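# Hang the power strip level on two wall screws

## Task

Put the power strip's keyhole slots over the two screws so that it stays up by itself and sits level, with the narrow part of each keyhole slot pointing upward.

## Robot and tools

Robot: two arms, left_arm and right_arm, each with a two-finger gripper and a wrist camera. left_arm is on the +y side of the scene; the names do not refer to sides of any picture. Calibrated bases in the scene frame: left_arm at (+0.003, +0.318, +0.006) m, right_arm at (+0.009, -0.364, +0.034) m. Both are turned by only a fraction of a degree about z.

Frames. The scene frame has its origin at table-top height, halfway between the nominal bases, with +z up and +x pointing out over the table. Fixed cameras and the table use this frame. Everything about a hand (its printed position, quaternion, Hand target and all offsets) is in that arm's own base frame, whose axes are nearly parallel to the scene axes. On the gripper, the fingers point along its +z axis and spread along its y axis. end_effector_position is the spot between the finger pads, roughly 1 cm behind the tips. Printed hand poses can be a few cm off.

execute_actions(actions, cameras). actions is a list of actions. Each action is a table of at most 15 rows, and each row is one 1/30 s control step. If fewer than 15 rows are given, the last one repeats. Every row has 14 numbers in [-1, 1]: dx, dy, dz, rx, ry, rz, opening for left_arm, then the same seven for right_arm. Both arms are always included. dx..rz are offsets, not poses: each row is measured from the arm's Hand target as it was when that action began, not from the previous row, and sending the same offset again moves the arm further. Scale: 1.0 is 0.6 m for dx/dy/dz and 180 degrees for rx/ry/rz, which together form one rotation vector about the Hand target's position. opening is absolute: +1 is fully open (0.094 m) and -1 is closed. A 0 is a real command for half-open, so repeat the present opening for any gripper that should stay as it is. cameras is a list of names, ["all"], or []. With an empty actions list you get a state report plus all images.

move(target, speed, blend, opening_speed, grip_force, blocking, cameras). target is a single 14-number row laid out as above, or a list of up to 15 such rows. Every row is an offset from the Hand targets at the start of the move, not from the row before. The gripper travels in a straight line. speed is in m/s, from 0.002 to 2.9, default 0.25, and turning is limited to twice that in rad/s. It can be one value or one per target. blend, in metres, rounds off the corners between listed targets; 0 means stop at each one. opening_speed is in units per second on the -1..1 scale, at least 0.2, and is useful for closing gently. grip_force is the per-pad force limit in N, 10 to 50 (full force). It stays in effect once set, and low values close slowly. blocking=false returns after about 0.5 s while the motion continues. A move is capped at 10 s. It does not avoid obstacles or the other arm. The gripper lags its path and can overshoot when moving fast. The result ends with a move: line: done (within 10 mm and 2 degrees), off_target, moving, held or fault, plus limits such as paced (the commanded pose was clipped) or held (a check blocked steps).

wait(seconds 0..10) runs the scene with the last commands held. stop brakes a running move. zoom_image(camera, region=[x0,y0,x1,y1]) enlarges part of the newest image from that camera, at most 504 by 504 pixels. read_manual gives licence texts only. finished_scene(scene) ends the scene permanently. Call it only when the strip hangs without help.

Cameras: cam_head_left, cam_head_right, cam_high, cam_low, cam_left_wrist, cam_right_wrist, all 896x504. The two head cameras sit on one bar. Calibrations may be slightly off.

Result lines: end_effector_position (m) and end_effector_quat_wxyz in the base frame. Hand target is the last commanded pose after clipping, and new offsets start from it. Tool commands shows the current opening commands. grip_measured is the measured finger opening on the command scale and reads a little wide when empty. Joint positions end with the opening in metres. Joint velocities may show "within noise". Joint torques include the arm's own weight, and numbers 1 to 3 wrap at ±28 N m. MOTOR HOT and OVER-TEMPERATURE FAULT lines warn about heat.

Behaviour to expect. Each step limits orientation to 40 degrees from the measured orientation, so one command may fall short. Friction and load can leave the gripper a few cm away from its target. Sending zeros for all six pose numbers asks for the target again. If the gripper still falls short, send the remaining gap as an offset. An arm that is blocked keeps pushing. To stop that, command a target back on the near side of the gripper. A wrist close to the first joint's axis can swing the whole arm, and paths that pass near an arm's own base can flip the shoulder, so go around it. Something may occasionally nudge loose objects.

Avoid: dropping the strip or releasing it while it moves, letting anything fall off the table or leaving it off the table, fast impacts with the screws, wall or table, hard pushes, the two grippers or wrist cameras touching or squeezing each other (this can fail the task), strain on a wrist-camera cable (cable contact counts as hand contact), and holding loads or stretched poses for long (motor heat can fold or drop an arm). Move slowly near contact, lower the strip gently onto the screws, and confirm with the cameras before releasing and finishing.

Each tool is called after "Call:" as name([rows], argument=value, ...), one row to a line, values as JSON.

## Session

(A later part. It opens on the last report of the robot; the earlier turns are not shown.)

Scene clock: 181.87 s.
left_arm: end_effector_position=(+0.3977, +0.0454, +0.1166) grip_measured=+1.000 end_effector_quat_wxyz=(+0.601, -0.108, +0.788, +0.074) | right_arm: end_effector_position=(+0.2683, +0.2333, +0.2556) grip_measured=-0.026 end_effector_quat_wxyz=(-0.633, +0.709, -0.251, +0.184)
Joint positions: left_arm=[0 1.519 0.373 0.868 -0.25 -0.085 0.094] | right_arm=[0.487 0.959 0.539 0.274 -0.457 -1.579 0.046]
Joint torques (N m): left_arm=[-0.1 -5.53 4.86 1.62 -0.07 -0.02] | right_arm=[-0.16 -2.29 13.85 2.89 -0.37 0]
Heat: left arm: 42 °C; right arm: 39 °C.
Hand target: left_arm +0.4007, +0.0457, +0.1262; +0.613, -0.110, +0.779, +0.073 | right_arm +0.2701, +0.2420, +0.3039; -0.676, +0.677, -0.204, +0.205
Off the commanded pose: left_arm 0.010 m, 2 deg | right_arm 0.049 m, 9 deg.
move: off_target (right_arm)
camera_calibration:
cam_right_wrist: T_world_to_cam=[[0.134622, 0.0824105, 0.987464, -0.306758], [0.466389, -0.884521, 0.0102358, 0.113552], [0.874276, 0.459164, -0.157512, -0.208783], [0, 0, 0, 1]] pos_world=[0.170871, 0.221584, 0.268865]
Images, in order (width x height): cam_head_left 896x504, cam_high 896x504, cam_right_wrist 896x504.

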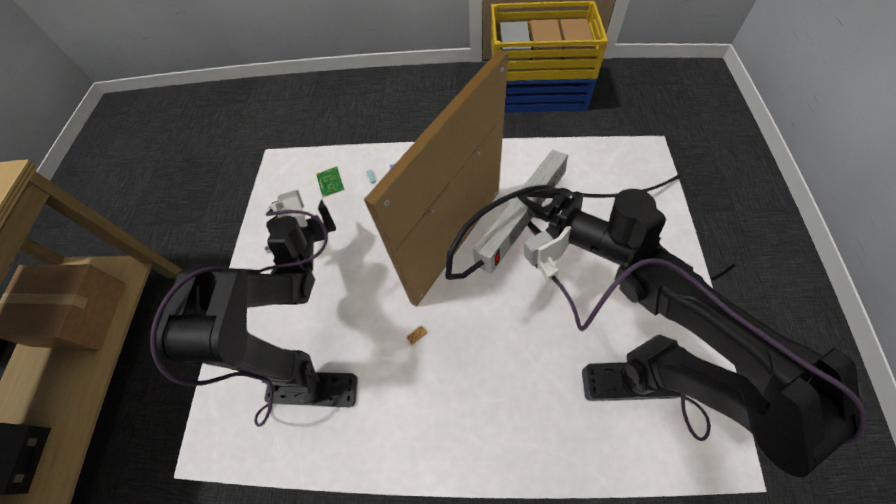

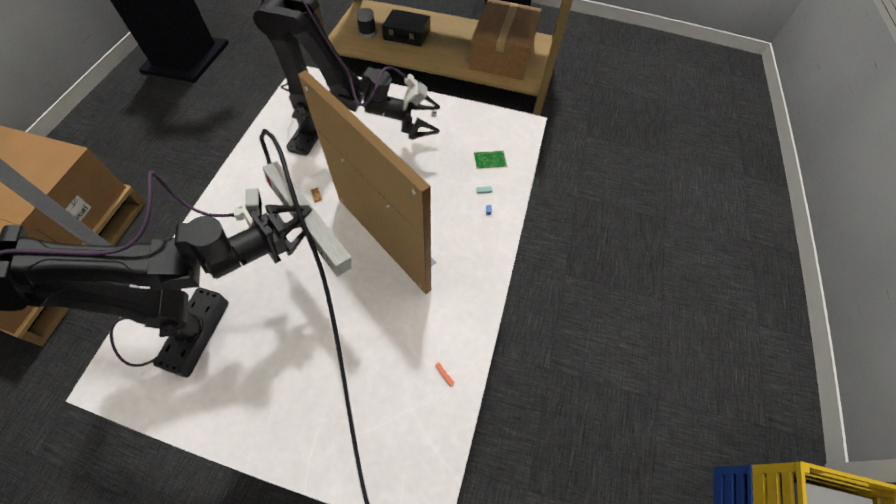

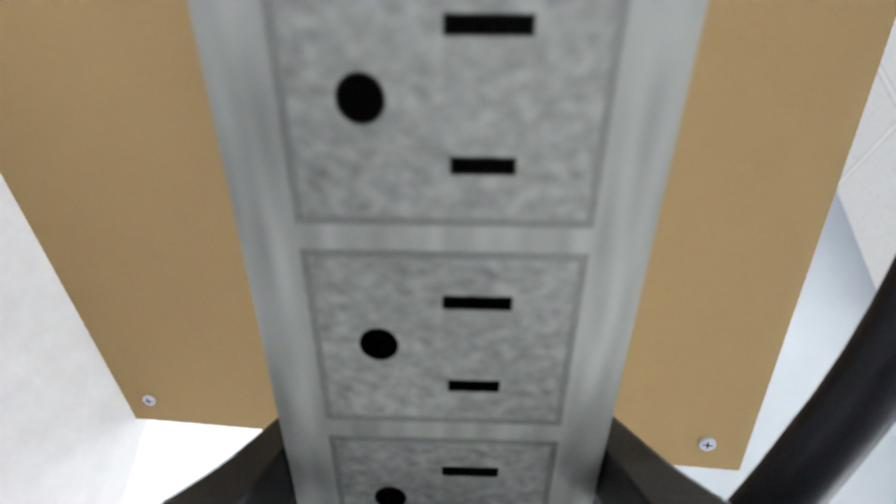

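Call:
move([
  [0,0,0,0,0,0,1,0.0167,-0.17,-0.023,0.2021,0.3469,-0.1702,-0.06],
  [0,0,0,0,0,0,1,0.05,-0.237,-0.19,0.0384,0.4806,-0.337,-0.06],
], speed=0.28, blend=[0.04,0], cameras=["cam_high","cam_head_left"])

Scene clock: 227.03 s.
left_arm: end_effector_position=(+0.3977, +0.0454, +0.1166) grip_measured=+1.000 end_effector_quat_wxyz=(+0.601, -0.108, +0.788, +0.074) | right_arm: end_effector_position=(+0.2880, +0.0944, +0.1741) grip_measured=-0.026 end_effector_quat_wxyz=(+0.186, -0.406, +0.895, +0.018)
Joint positions: left_arm=[0 1.519 0.373 0.868 -0.25 -0.085 0.094] | right_arm=[0.255 1.354 1.238 -1.09 -0.098 -0.578 0.046]
Joint torques (N m): left_arm=[-0.1 -5.48 4.94 1.63 -0.07 -0.01] | right_arm=[-0.31 -4.64 11.59 1.29 -0.25 -0.18]
Heat: left arm: 42 °C; right arm: 40 °C.
Hand target: left_arm +0.4007, +0.0457, +0.1262; +0.613, -0.110, +0.779, +0.073 | right_arm +0.3001, +0.0998, +0.1899; +0.216, -0.413, +0.884, +0.019
Off the commanded pose: left_arm 0.010 m, 2 deg | right_arm 0.021 m, 4 deg.
move: off_target (right_arm)
Images, in order (width x height): cam_head_left 896x504, cam_high 896x504.

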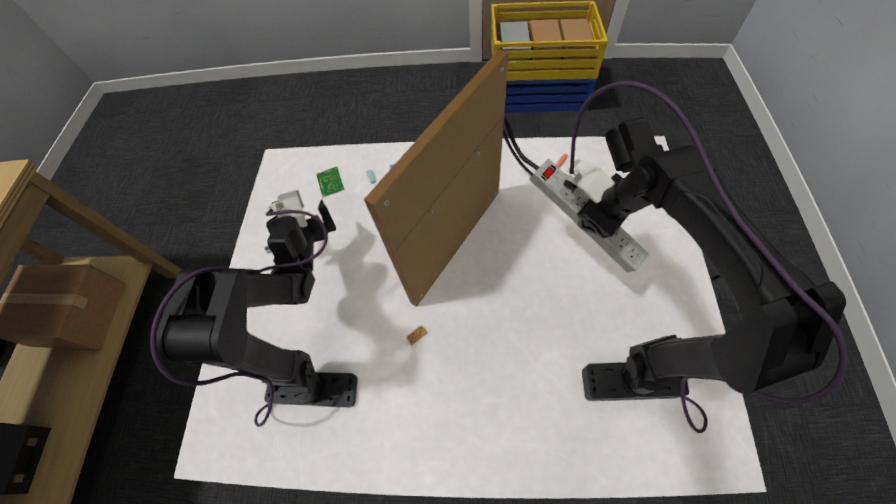

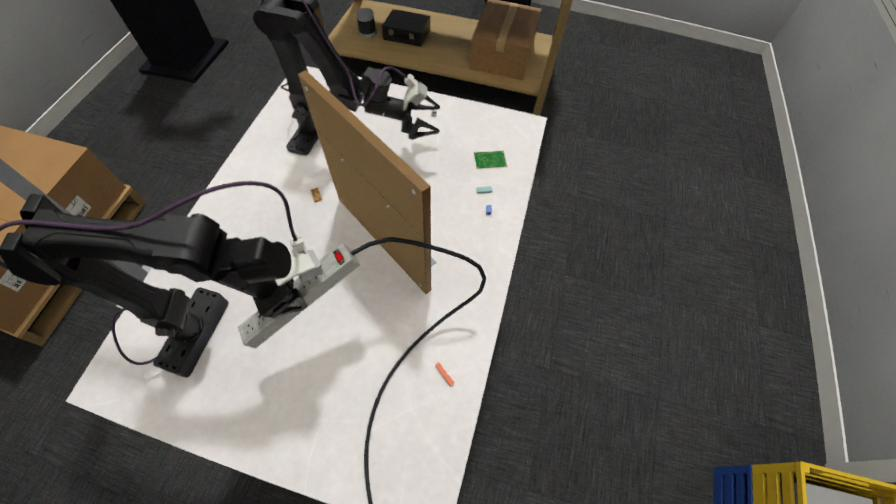

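Call:
move([
  [0,0,0,0,0,0,1,0,0.067,0,-0.1398,-0.089,0.3796,-0.06],
  [0,0,0,0,0,0,1,-0.0335,0.15,0.117,-0.1108,-0.3035,0.3669,-0.06],
  [0,0,0,0,0,0,1,-0.05,0.237,0.19,-0.0384,-0.4806,0.337,-0.06],
], speed=0.25, blend=[0.04,0.04,0], cameras=["cam_high","cam_head_left","cam_low","cam_right_wrist"])

Scene clock: 246.03 s.
left_arm: end_effector_position=(+0.3977, +0.0454, +0.1166) grip_measured=+1.000 end_effector_quat_wxyz=(+0.601, -0.108, +0.788, +0.074) | right_arm: end_effector_position=(+0.2769, +0.2351, +0.2910) grip_measured=-0.026 end_effector_quat_wxyz=(+0.649, -0.695, +0.213, -0.224)
Joint positions: left_arm=[0 1.519 0.373 0.868 -0.25 -0.085 0.094] | right_arm=[0.478 0.977 0.612 0.302 -0.462 -1.634 0.046]
Joint torques (N m): left_arm=[-0.09 -5.45 4.92 1.62 -0.06 0] | right_arm=[0.8 -2.18 8.83 2.65 -0.32 0.53]
Heat: left arm: 42 °C; right arm: 37 °C.
Hand target: left_arm +0.4007, +0.0457, +0.1262; +0.613, -0.110, +0.779, +0.073 | right_arm +0.2702, +0.2419, +0.3040; +0.676, -0.677, +0.204, -0.205
Off the commanded pose: left_arm 0.010 m, 2 deg | right_arm 0.016 m, 4 deg.
move: off_target (right_arm)
camera_calibration:
cam_right_wrist: T_world_to_cam=[[0.0180506, 0.076141, 0.996934, -0.312013], [0.463171, -0.884293, 0.0591518, 0.0974426], [0.886085, 0.460683, -0.0512283, -0.246072], [0, 0, 0, 1]] pos_world=[0.17854, 0.223286, 0.292686]
Images, in order (width x height): cam_head_left 896x504, cam_high 896x504, cam_low 896x504, cam_right_wrist 896x504.

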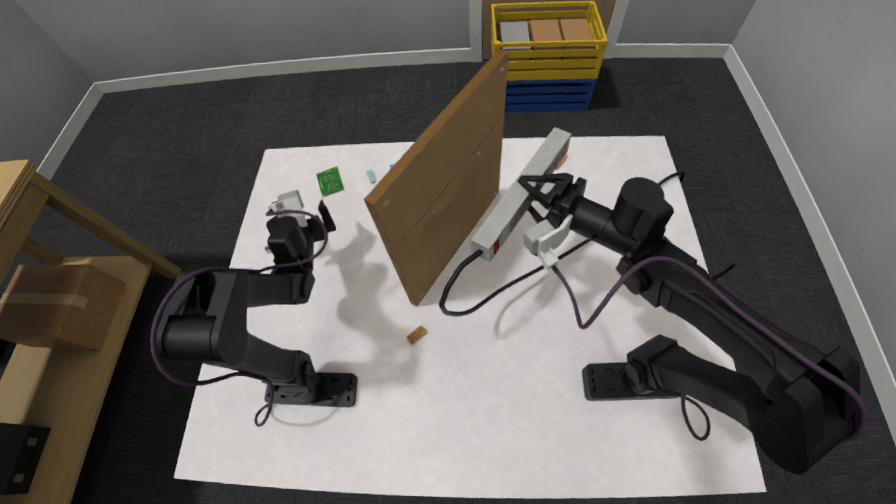

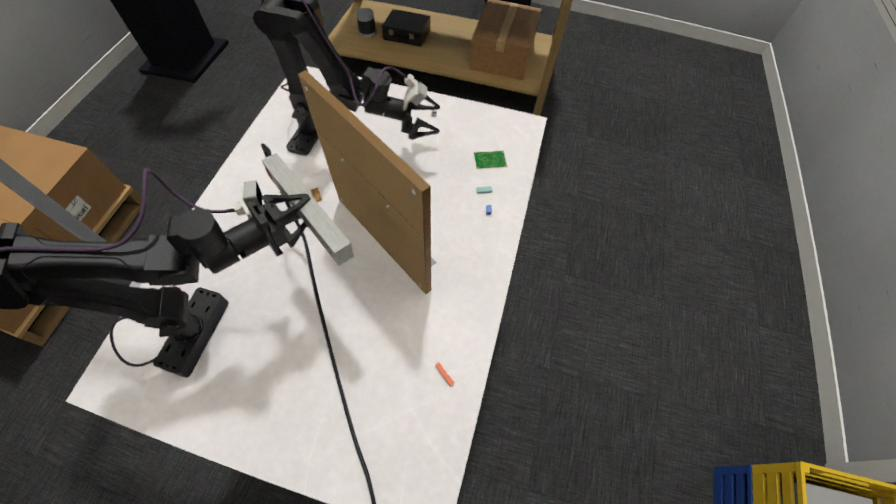

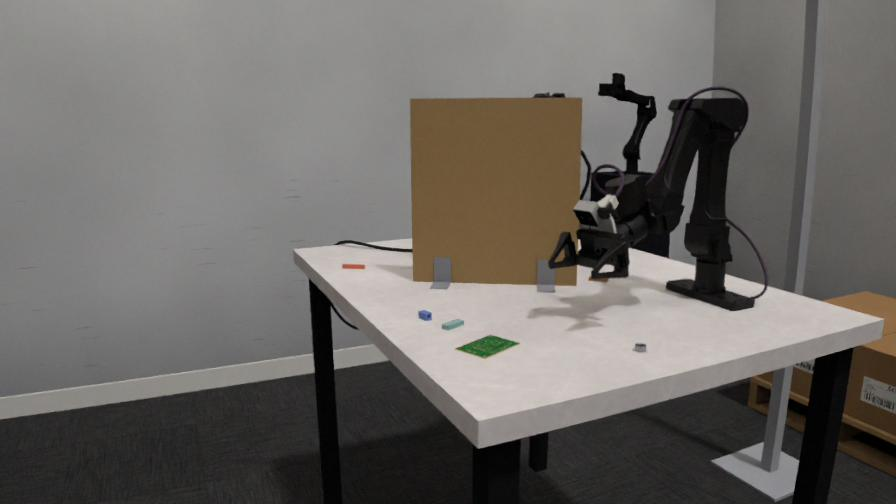

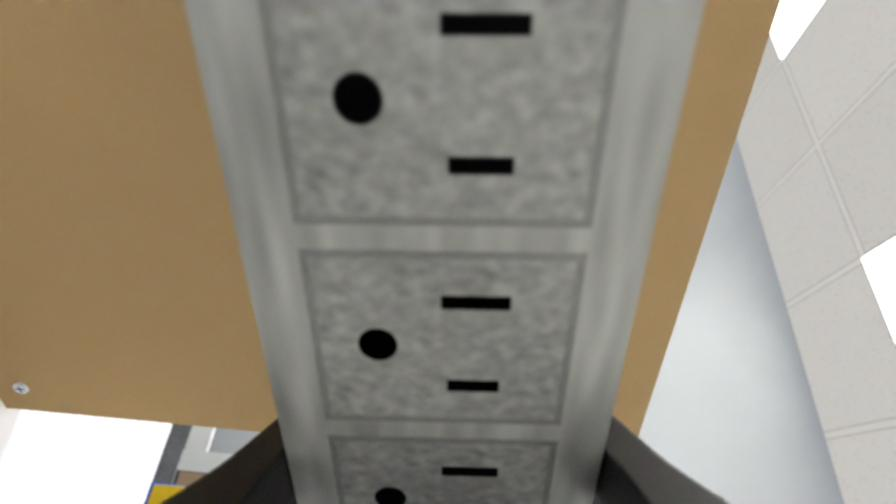

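Call:
move(target=[0,0,0,0,0,0,1,0,0,0.37,0,0,0,-0.06], speed=0.25, cameras=["cam_low","cam_high"])

Call:
zoom_image(camera="cam_low", region=[400, 30, 600, 130])

Scene clock: 270.73 s.
left_arm: end_effector_position=(+0.3977, +0.0454, +0.1166) grip_measured=+1.000 end_effector_quat_wxyz=(+0.601, -0.108, +0.788, +0.074) | right_arm: end_effector_position=(+0.2807, +0.2397, +0.4968) grip_measured=-0.026 end_effector_quat_wxyz=(-0.645, +0.701, -0.219, +0.211)
Joint positions: left_arm=[0 1.519 0.373 0.868 -0.25 -0.085 0.094] | right_arm=[0.481 1.214 1.619 -0.495 -0.469 -1.624 0.046]
Joint torques (N m): left_arm=[-0.1 -5.48 4.96 1.6 -0.06 -0.01] | right_arm=[0.57 -3.44 10.81 2.52 -0.25 0.41]
Heat: left arm: 42 °C; right arm: 40 °C.
Hand target: left_arm +0.4007, +0.0457, +0.1262; +0.613, -0.110, +0.779, +0.073 | right_arm +0.2701, +0.2420, +0.5259; -0.676, +0.677, -0.204, +0.205
Off the commanded pose: left_arm 0.010 m, 2 deg | right_arm 0.031 m, 5 deg.
move: off_target (right_arm)
Images, in order (width x height): cam_high 896x504, cam_low 896x504.

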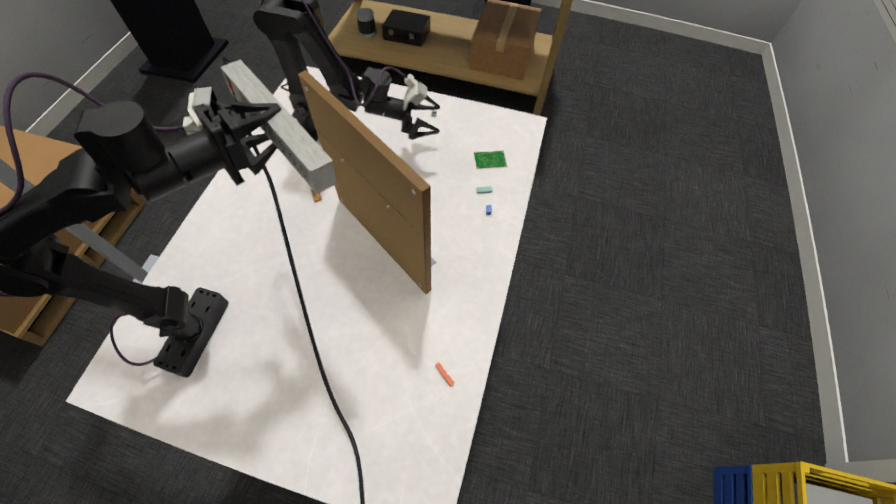

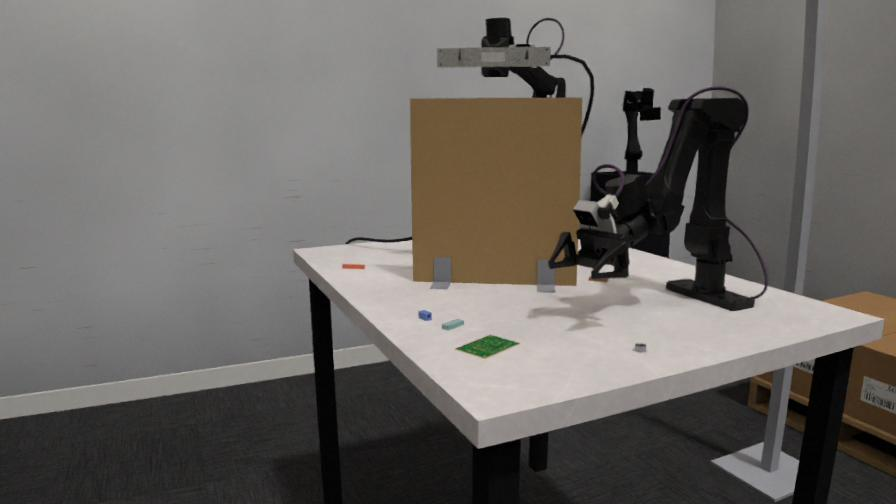

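Scaled by 2.520 from the camera's 896x504 image, which has a finer 1280x720 frame.

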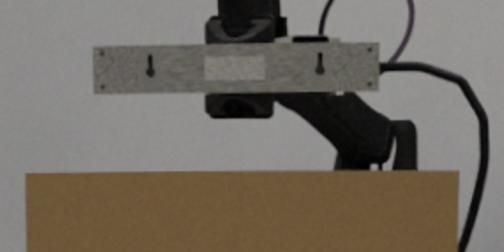

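Call:
zoom_image(camera="cam_low", region=[430, 40, 560, 75])

Scaled by 3.877 from the camera's 896x504 image, which has a finer 1280x720 frame.

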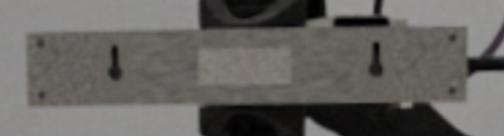

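Call:
wait(seconds=0, cameras=["cam_right_wrist"])

Scene clock: 291.73 s.
left_arm: end_effector_position=(+0.3977, +0.0454, +0.1166) grip_measured=+1.000 end_effector_quat_wxyz=(+0.601, -0.108, +0.788, +0.074) | right_arm: end_effector_position=(+0.2807, +0.2397, +0.4968) grip_measured=-0.026 end_effector_quat_wxyz=(-0.645, +0.701, -0.219, +0.211)
Joint positions: left_arm=[0 1.519 0.373 0.868 -0.25 -0.085 0.094] | right_arm=[0.481 1.214 1.619 -0.495 -0.469 -1.624 0.046]
Joint torques (N m): left_arm=[-0.05 -5.49 4.9 1.62 -0.07 -0.01] | right_arm=[0.57 -3.49 10.91 2.53 -0.3 0.43]
Heat: left arm: 42 °C; right arm: 42 °C.
Hand target: left_arm +0.4007, +0.0457, +0.1262; +0.613, -0.110, +0.779, +0.073 | right_arm +0.2701, +0.2420, +0.5260; -0.676, +0.677, -0.204, +0.205
Tool commands: left_gripper/opening=+1.0 right_gripper/opening=-0.06
Off the commanded pose: left_arm 0.010 m, 2 deg | right_arm 0.031 m, 5 deg.
camera_calibration:
cam_right_wrist: T_world_to_cam=[[0.0484361, 0.082153, 0.995442, -0.52687], [0.473333, -0.879489, 0.0495521, 0.0883045], [0.879551, 0.468775, -0.0814847, -0.22615], [0, 0, 0, 1]] pos_world=[0.182632, 0.22696, 0.501665]
Images, in order (width x height): cam_right_wrist 896x504.

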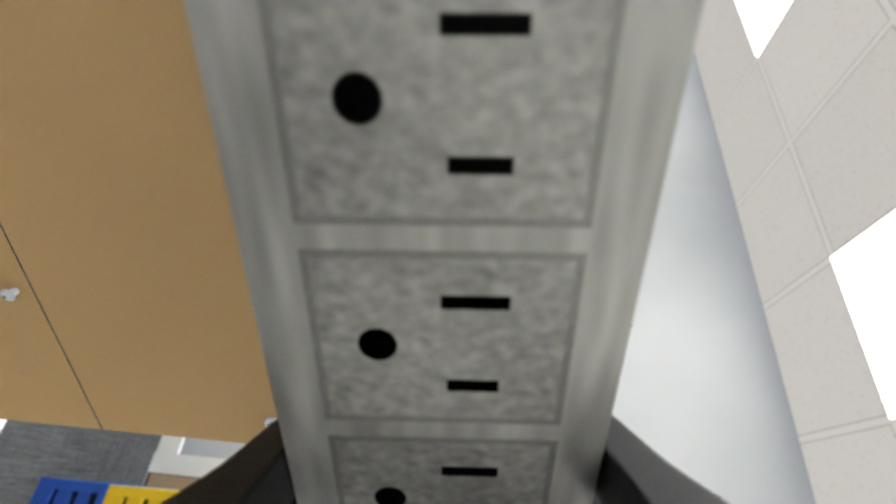

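Call:
move(target=[0,0,0,0,0,0,1,-0.06,-0.05,-0.13,0,0,0,-0.06], speed=0.2, cameras=["cam_right_wrist"])

Scene clock: 305.47 s.
left_arm: end_effector_position=(+0.3977, +0.0454, +0.1166) grip_measured=+1.000 end_effector_quat_wxyz=(+0.601, -0.108, +0.788, +0.074) | right_arm: end_effector_position=(+0.2433, +0.2108, +0.4289) grip_measured=-0.026 end_effector_quat_wxyz=(+0.648, -0.699, +0.217, -0.211)
Joint positions: left_arm=[0 1.519 0.373 0.868 -0.25 -0.085 0.094] | right_arm=[0.424 0.922 1.171 -0.332 -0.529 -1.626 0.046]
Joint torques (N m): left_arm=[-0.14 -5.45 4.88 1.63 -0.07 0] | right_arm=[-0.12 -2.84 8.24 2.62 -0.31 0.41]
Heat: left arm: 42 °C; right arm: 43 °C.
Hand target: left_arm +0.4007, +0.0457, +0.1262; +0.613, -0.110, +0.779, +0.073 | right_arm +0.2341, +0.2119, +0.4480; +0.677, -0.677, +0.204, -0.205
Off the commanded pose: left_arm 0.010 m, 2 deg | right_arm 0.021 m, 4 deg.
move: off_target (right_arm)
camera_calibration:
cam_right_wrist: T_world_to_cam=[[0.0418155, 0.075688, 0.996254, -0.452468], [0.475279, -0.878589, 0.0467999, 0.0845406], [0.878841, 0.471542, -0.0727116, -0.189455], [0, 0, 0, 1]] pos_world=[0.14524, 0.197859, 0.433041]
Images, in order (width x height): cam_right_wrist 896x504.

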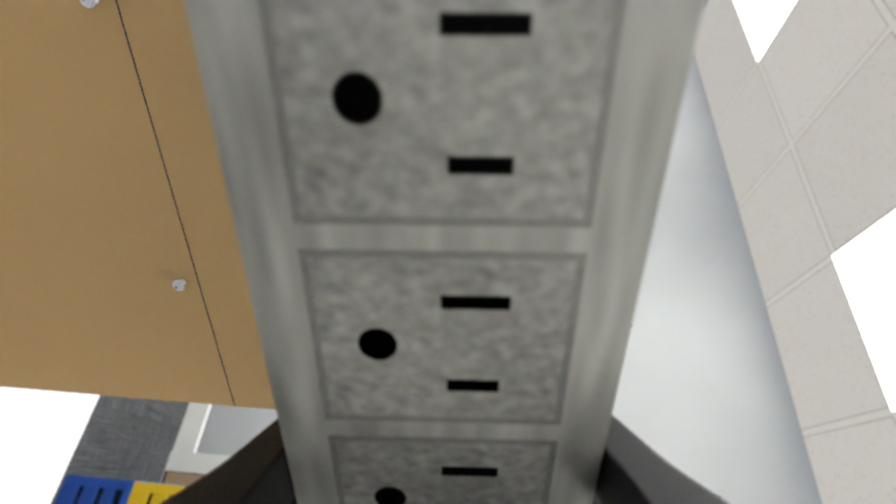

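Call:
zoom_image(camera="cam_right_wrist", region=[60, 0, 240, 101])

Call:
zoom_image(camera="cam_right_wrist", region=[120, 235, 300, 336])

Scaled by 2.800 from the camera's 896x504 image, which has a finer 1280x720 frame.

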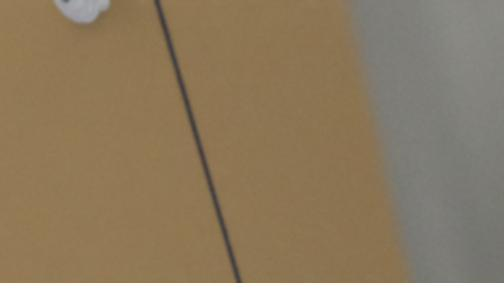

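Scaled by 2.800 from the camera's 896x504 image, which has a finer 1280x720 frame.

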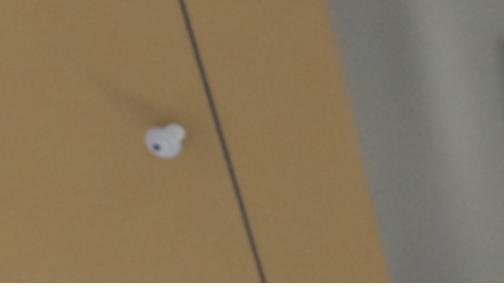

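Call:
move(target=[0,0,0,0,0,0,1,-0.075,0.05,-0.02,0,0,0,-0.06], speed=0.15, cameras=["cam_right_wrist"])

Call:
zoom_image(camera="cam_right_wrist", region=[60, 0, 240, 101])

Call:
zoom_image(camera="cam_right_wrist", region=[120, 285, 300, 386])

Scene clock: 317.30 s.
left_arm: end_effector_position=(+0.3977, +0.0454, +0.1166) grip_measured=+1.000 end_effector_quat_wxyz=(+0.601, -0.108, +0.788, +0.074) | right_arm: end_effector_position=(+0.1976, +0.2421, +0.4126) grip_measured=-0.026 end_effector_quat_wxyz=(-0.639, +0.708, -0.208, +0.215)
Joint positions: left_arm=[0 1.519 0.373 0.868 -0.25 -0.085 0.094] | right_arm=[0.779 0.834 1.094 -0.352 -0.18 -1.626 0.046]
Joint torques (N m): left_arm=[-0.12 -5.48 4.89 1.62 -0.06 -0.02] | right_arm=[0.62 -2.35 8.51 2.81 -0.2 0.49]
Heat: left arm: 42 °C; right arm: 43 °C.
Hand target: left_arm +0.4007, +0.0457, +0.1262; +0.613, -0.110, +0.779, +0.073 | right_arm +0.1891, +0.2419, +0.4359; -0.676, +0.677, -0.204, +0.205
Off the commanded pose: left_arm 0.010 m, 2 deg | right_arm 0.025 m, 6 deg.
move: off_target (right_arm)
camera_calibration:
cam_right_wrist: T_world_to_cam=[[0.0314876, 0.105283, 0.993944, -0.440925], [0.481536, -0.873018, 0.0772192, 0.119332], [0.87586, 0.476188, -0.0781868, -0.163425], [0, 0, 0, 1]] pos_world=[0.0995579, 0.228422, 0.416263]
Images, in order (width x height): cam_right_wrist 896x504.

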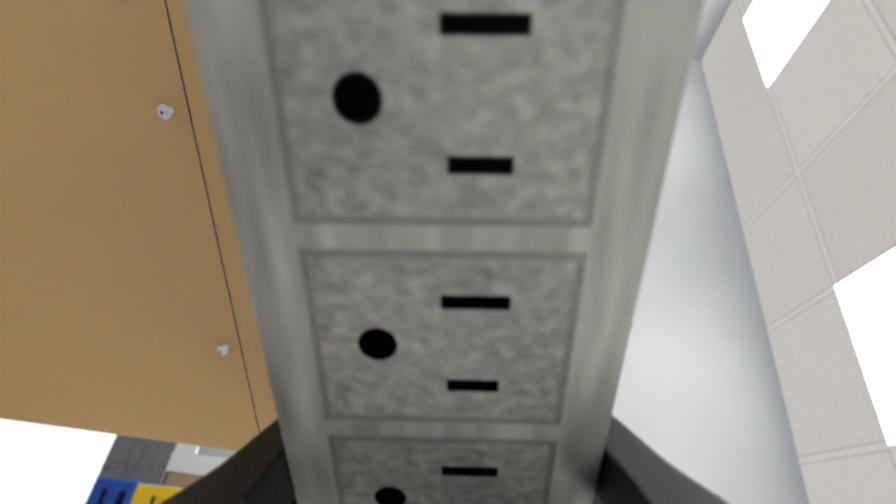

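Scaled by 2.800 from the camera's 896x504 image, which has a finer 1280x720 frame.

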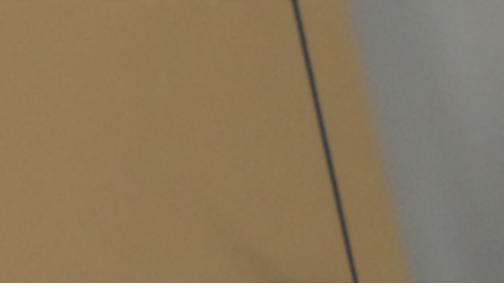

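Scaled by 2.800 from the camera's 896x504 image, which has a finer 1280x720 frame.

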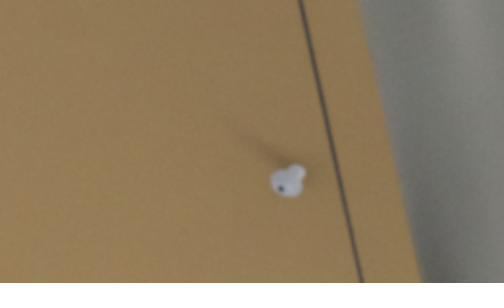

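Call:
zoom_image(camera="cam_right_wrist", region=[90, 60, 270, 161])

Scaled by 2.800 from the camera's 896x504 image, which has a finer 1280x720 frame.

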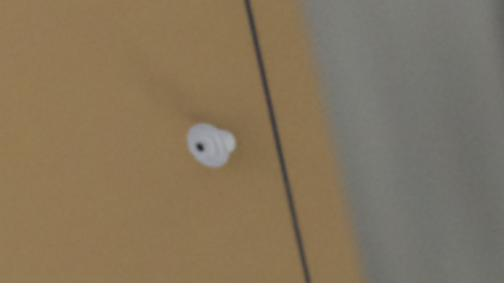

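Call:
move(target=[0,0,0,0,0,0,1,0.1525,0.069,-0.247,0,0,-0.012,-0.06], speed=0.2, cameras=["cam_high","cam_head_left"])

Scene clock: 382.07 s.
left_arm: end_effector_position=(+0.3977, +0.0454, +0.1166) grip_measured=+1.000 end_effector_quat_wxyz=(+0.601, -0.108, +0.788, +0.074) | right_arm: end_effector_position=(+0.2815, +0.2798, +0.2676) grip_measured=-0.026 end_effector_quat_wxyz=(-0.641, +0.700, -0.221, +0.225)
Joint positions: left_arm=[0 1.519 0.373 0.868 -0.25 -0.085 0.094] | right_arm=[0.66 1.133 0.61 0.443 -0.266 -1.623 0.046]
Joint torques (N m): left_arm=[-0.08 -5.44 4.88 1.61 -0.08 -0.01] | right_arm=[-0.12 -3.41 9.35 2.86 -0.23 0.45]
Heat: left arm: 42 °C; right arm: 44 °C.
Hand target: left_arm +0.4007, +0.0457, +0.1262; +0.613, -0.110, +0.779, +0.073 | right_arm +0.2806, +0.2834, +0.2877; -0.672, +0.673, -0.217, +0.218
Off the commanded pose: left_arm 0.010 m, 2 deg | right_arm 0.020 m, 5 deg.
move: off_target (right_arm)
Images, in order (width x height): cam_head_left 896x504, cam_high 896x504.

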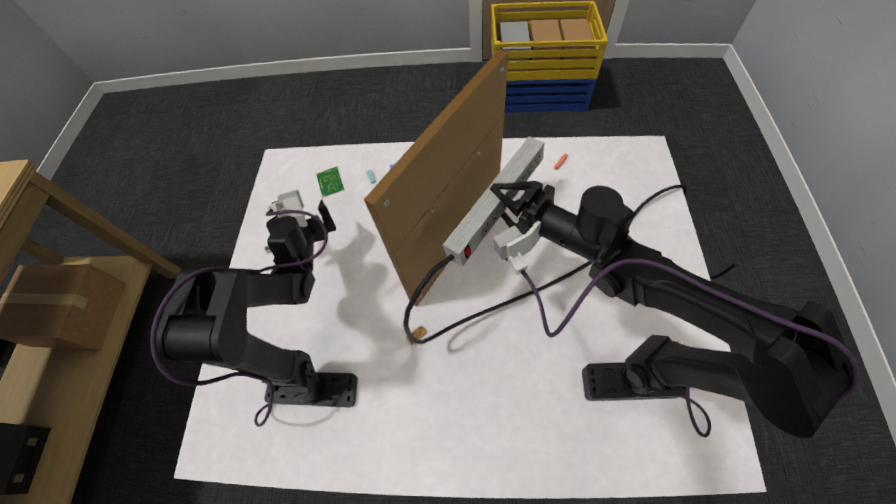

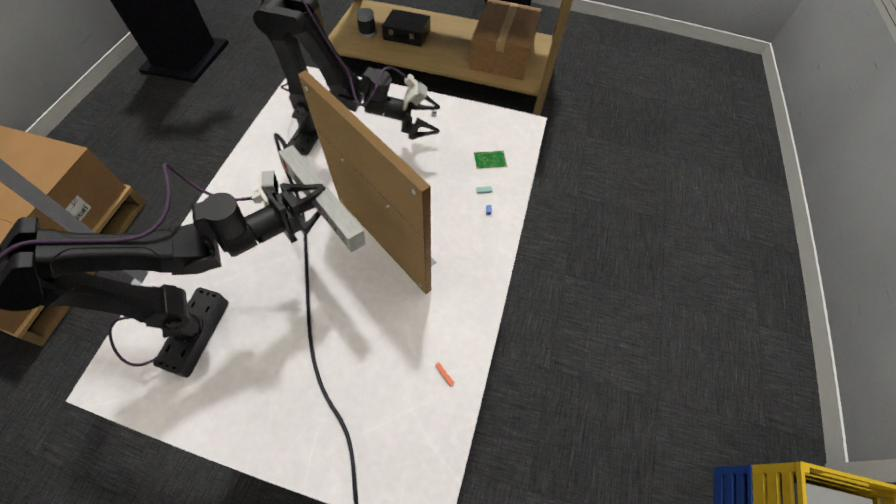

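Call:
zoom_image(camera="cam_head_left", region=[360, 40, 580, 310])

Call:
zoom_image(camera="cam_high", region=[260, 70, 450, 300])

Scaled by 1.867 from the camera's 896x504 image, which has a finer 1280x720 frame.

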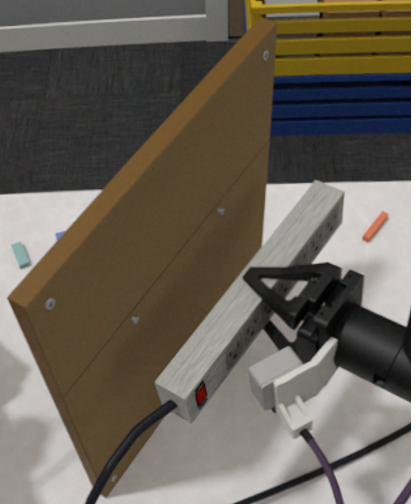

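Scaled by 2.191 from the camera's 896x504 image, which has a finer 1280x720 frame.

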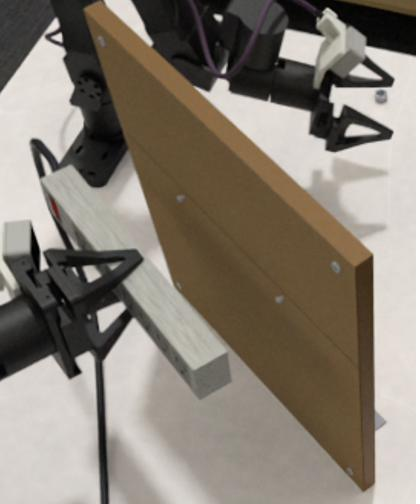

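Call:
move(target=[0,0,0,0,0,0,1,0.044,0.061,-0.037,0.0124,-0.009,0,-0.06], speed=0.065, cameras=["cam_high","cam_head_left","cam_head_right"])

Call:
zoom_image(camera="cam_head_left", region=[370, 110, 550, 290])

Call:
zoom_image(camera="cam_high", region=[270, 120, 440, 300])

Scene clock: 403.93 s.
left_arm: end_effector_position=(+0.3977, +0.0454, +0.1166) grip_measured=+1.000 end_effector_quat_wxyz=(+0.601, -0.108, +0.788, +0.074) | right_arm: end_effector_position=(+0.3049, +0.3124, +0.2369) grip_measured=-0.026 end_effector_quat_wxyz=(+0.653, -0.690, +0.216, -0.225)
Joint positions: left_arm=[0 1.519 0.373 0.868 -0.25 -0.085 0.094] | right_arm=[0.698 1.39 0.61 0.732 -0.236 -1.61 0.046]
Joint torques (N m): left_arm=[-0.14 -5.49 4.94 1.63 -0.05 -0.01] | right_arm=[0.68 -4.6 10.92 2.86 -0.06 0.45]
Heat: left arm: 42 °C; right arm: 48 °C.
Hand target: left_arm +0.4007, +0.0457, +0.1262; +0.613, -0.110, +0.779, +0.073 | right_arm +0.3071, +0.3199, +0.2656; +0.688, -0.657, +0.212, -0.223
Off the commanded pose: left_arm 0.010 m, 2 deg | right_arm 0.030 m, 6 deg.
move: off_target (right_arm)
Images, in order (width x height): cam_head_left 896x504, cam_head_right 896x504, cam_high 896x504.

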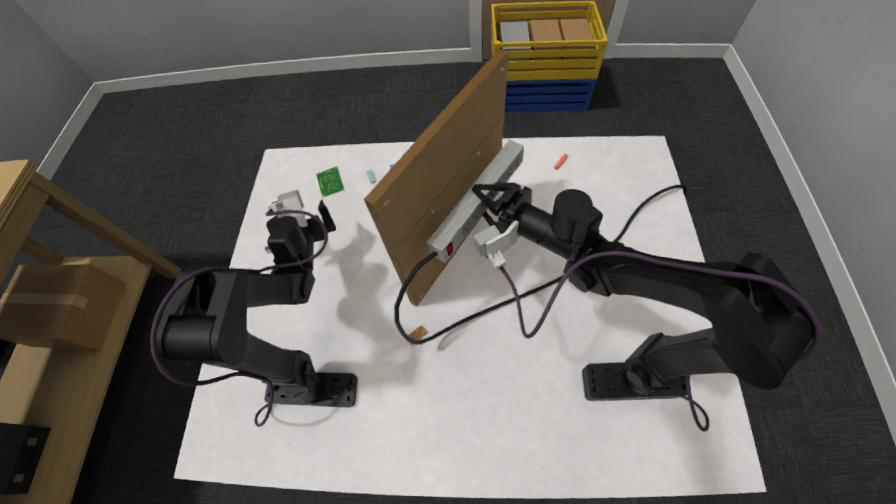

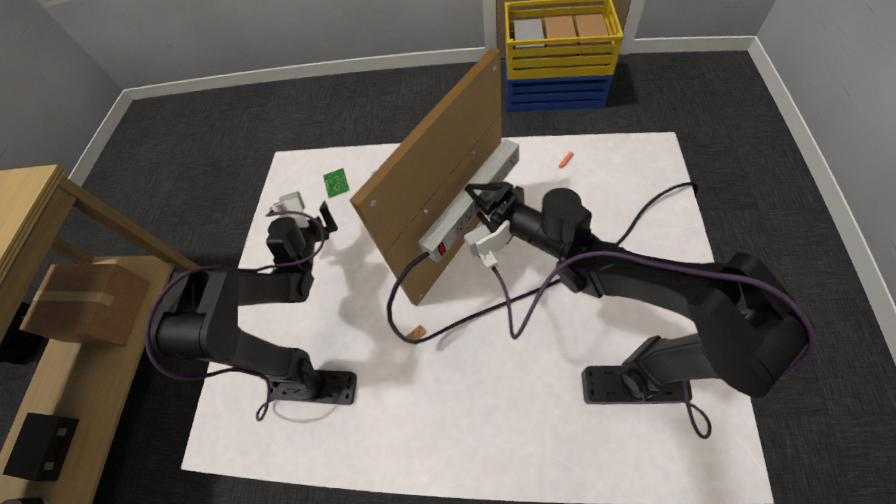

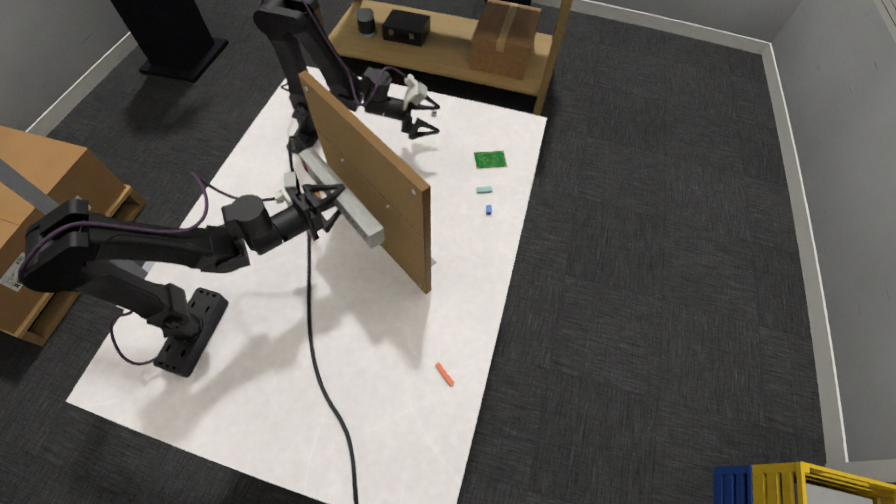

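Scaled by 2.800 from the camera's 896x504 image, which has a finer 1280x720 frame.

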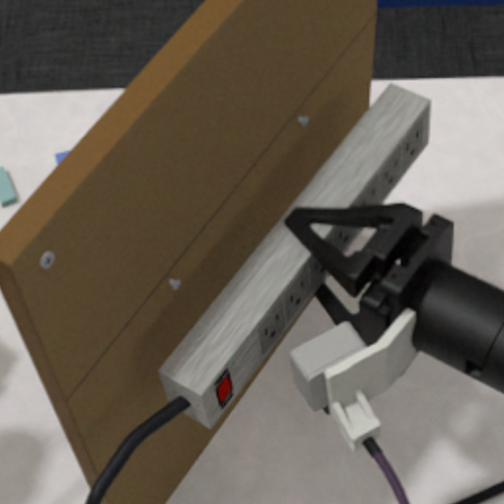

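Scaled by 2.800 from the camera's 896x504 image, which has a finer 1280x720 frame.

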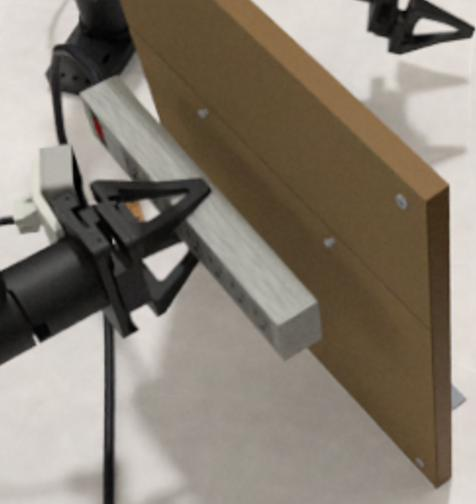

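Call:
move(target=[0,0,0,0,0,0,1,0.036,0.032,0.025,0,0,0,-0.06], speed=0.065, cameras=["cam_high","cam_head_left","cam_head_right"])

Call:
zoom_image(camera="cam_head_left", region=[400, 120, 540, 260])

Call:
zoom_image(camera="cam_high", region=[290, 120, 430, 260])

Call:
zoom_image(camera="cam_head_right", region=[400, 120, 540, 260])

Scene clock: 448.07 s.
left_arm: end_effector_position=(+0.3977, +0.0454, +0.1166) grip_measured=+1.000 end_effector_quat_wxyz=(+0.601, -0.108, +0.788, +0.074) | right_arm: end_effector_position=(+0.3255, +0.3305, +0.2488) grip_measured=-0.026 end_effector_quat_wxyz=(+0.654, -0.689, +0.216, -0.226)
Joint positions: left_arm=[0 1.519 0.373 0.868 -0.25 -0.085 0.094] | right_arm=[0.701 1.477 0.734 0.698 -0.234 -1.61 0.046]
Joint torques (N m): left_arm=[-0.12 -5.49 4.94 1.63 -0.06 -0.03] | right_arm=[0.61 -5.78 12.21 2.67 -0.06 0.42]
Heat: left arm: 42 °C; right arm: 51 °C.
Hand target: left_arm +0.4007, +0.0457, +0.1262; +0.613, -0.110, +0.779, +0.073 | right_arm +0.3286, +0.3391, +0.2805; +0.688, -0.657, +0.212, -0.223
Off the commanded pose: left_arm 0.010 m, 2 deg | right_arm 0.033 m, 5 deg.
move: off_target (right_arm)
Images, in order (width x height): cam_head_left 896x504, cam_head_right 896x504, cam_high 896x504.

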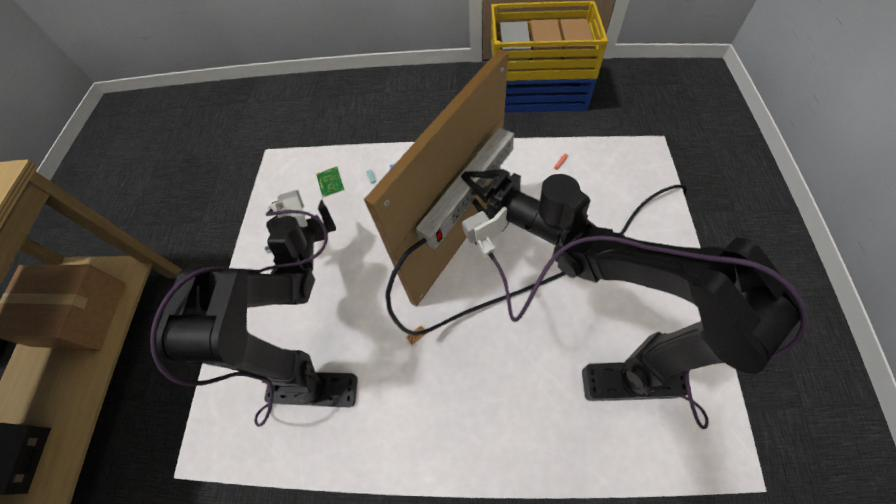

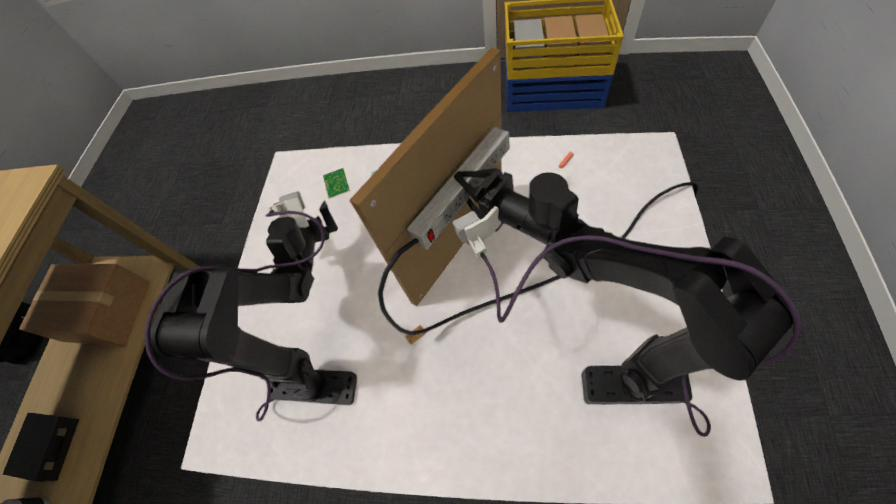

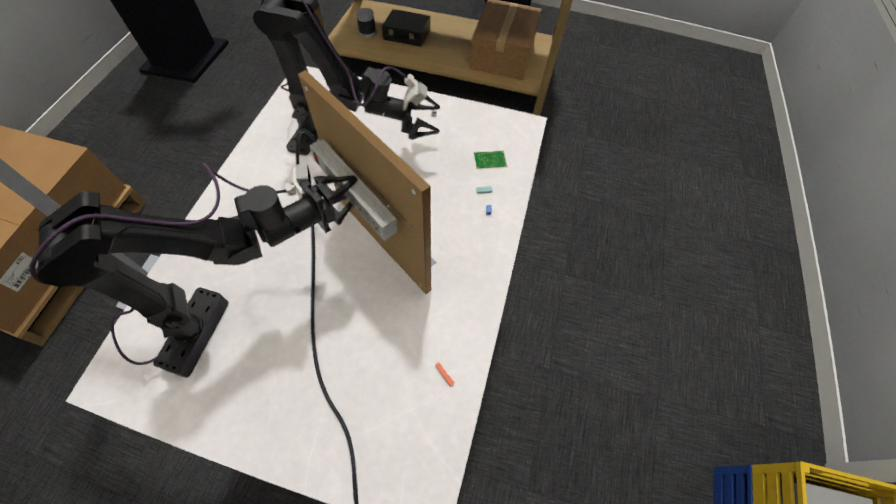

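Scaled by 3.600 from the camera's 896x504 image, which has a finer 1280x720 frame.

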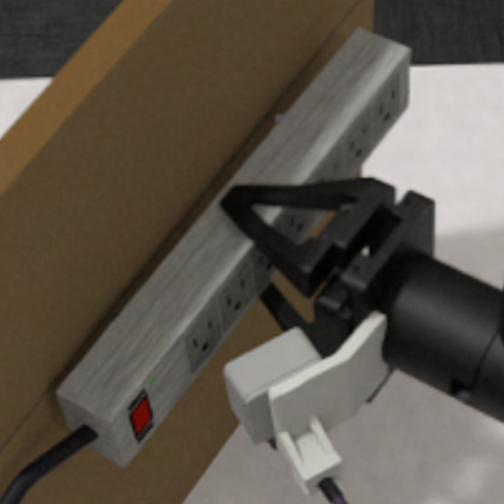

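Scaled by 3.600 from the camera's 896x504 image, which has a finer 1280x720 frame.

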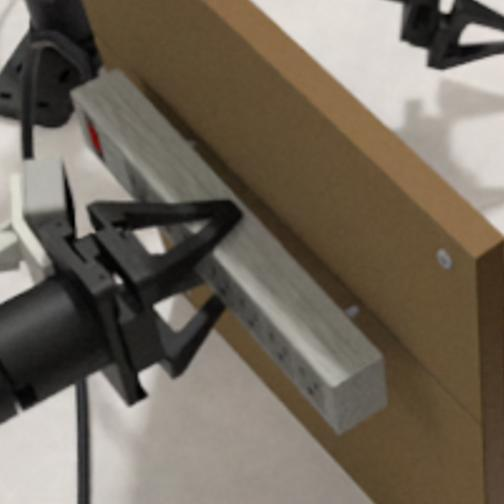

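Scaled by 3.600 from the camera's 896x504 image, which has a finer 1280x720 frame.

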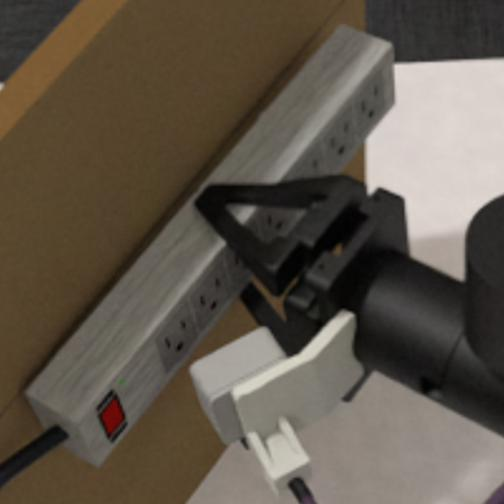

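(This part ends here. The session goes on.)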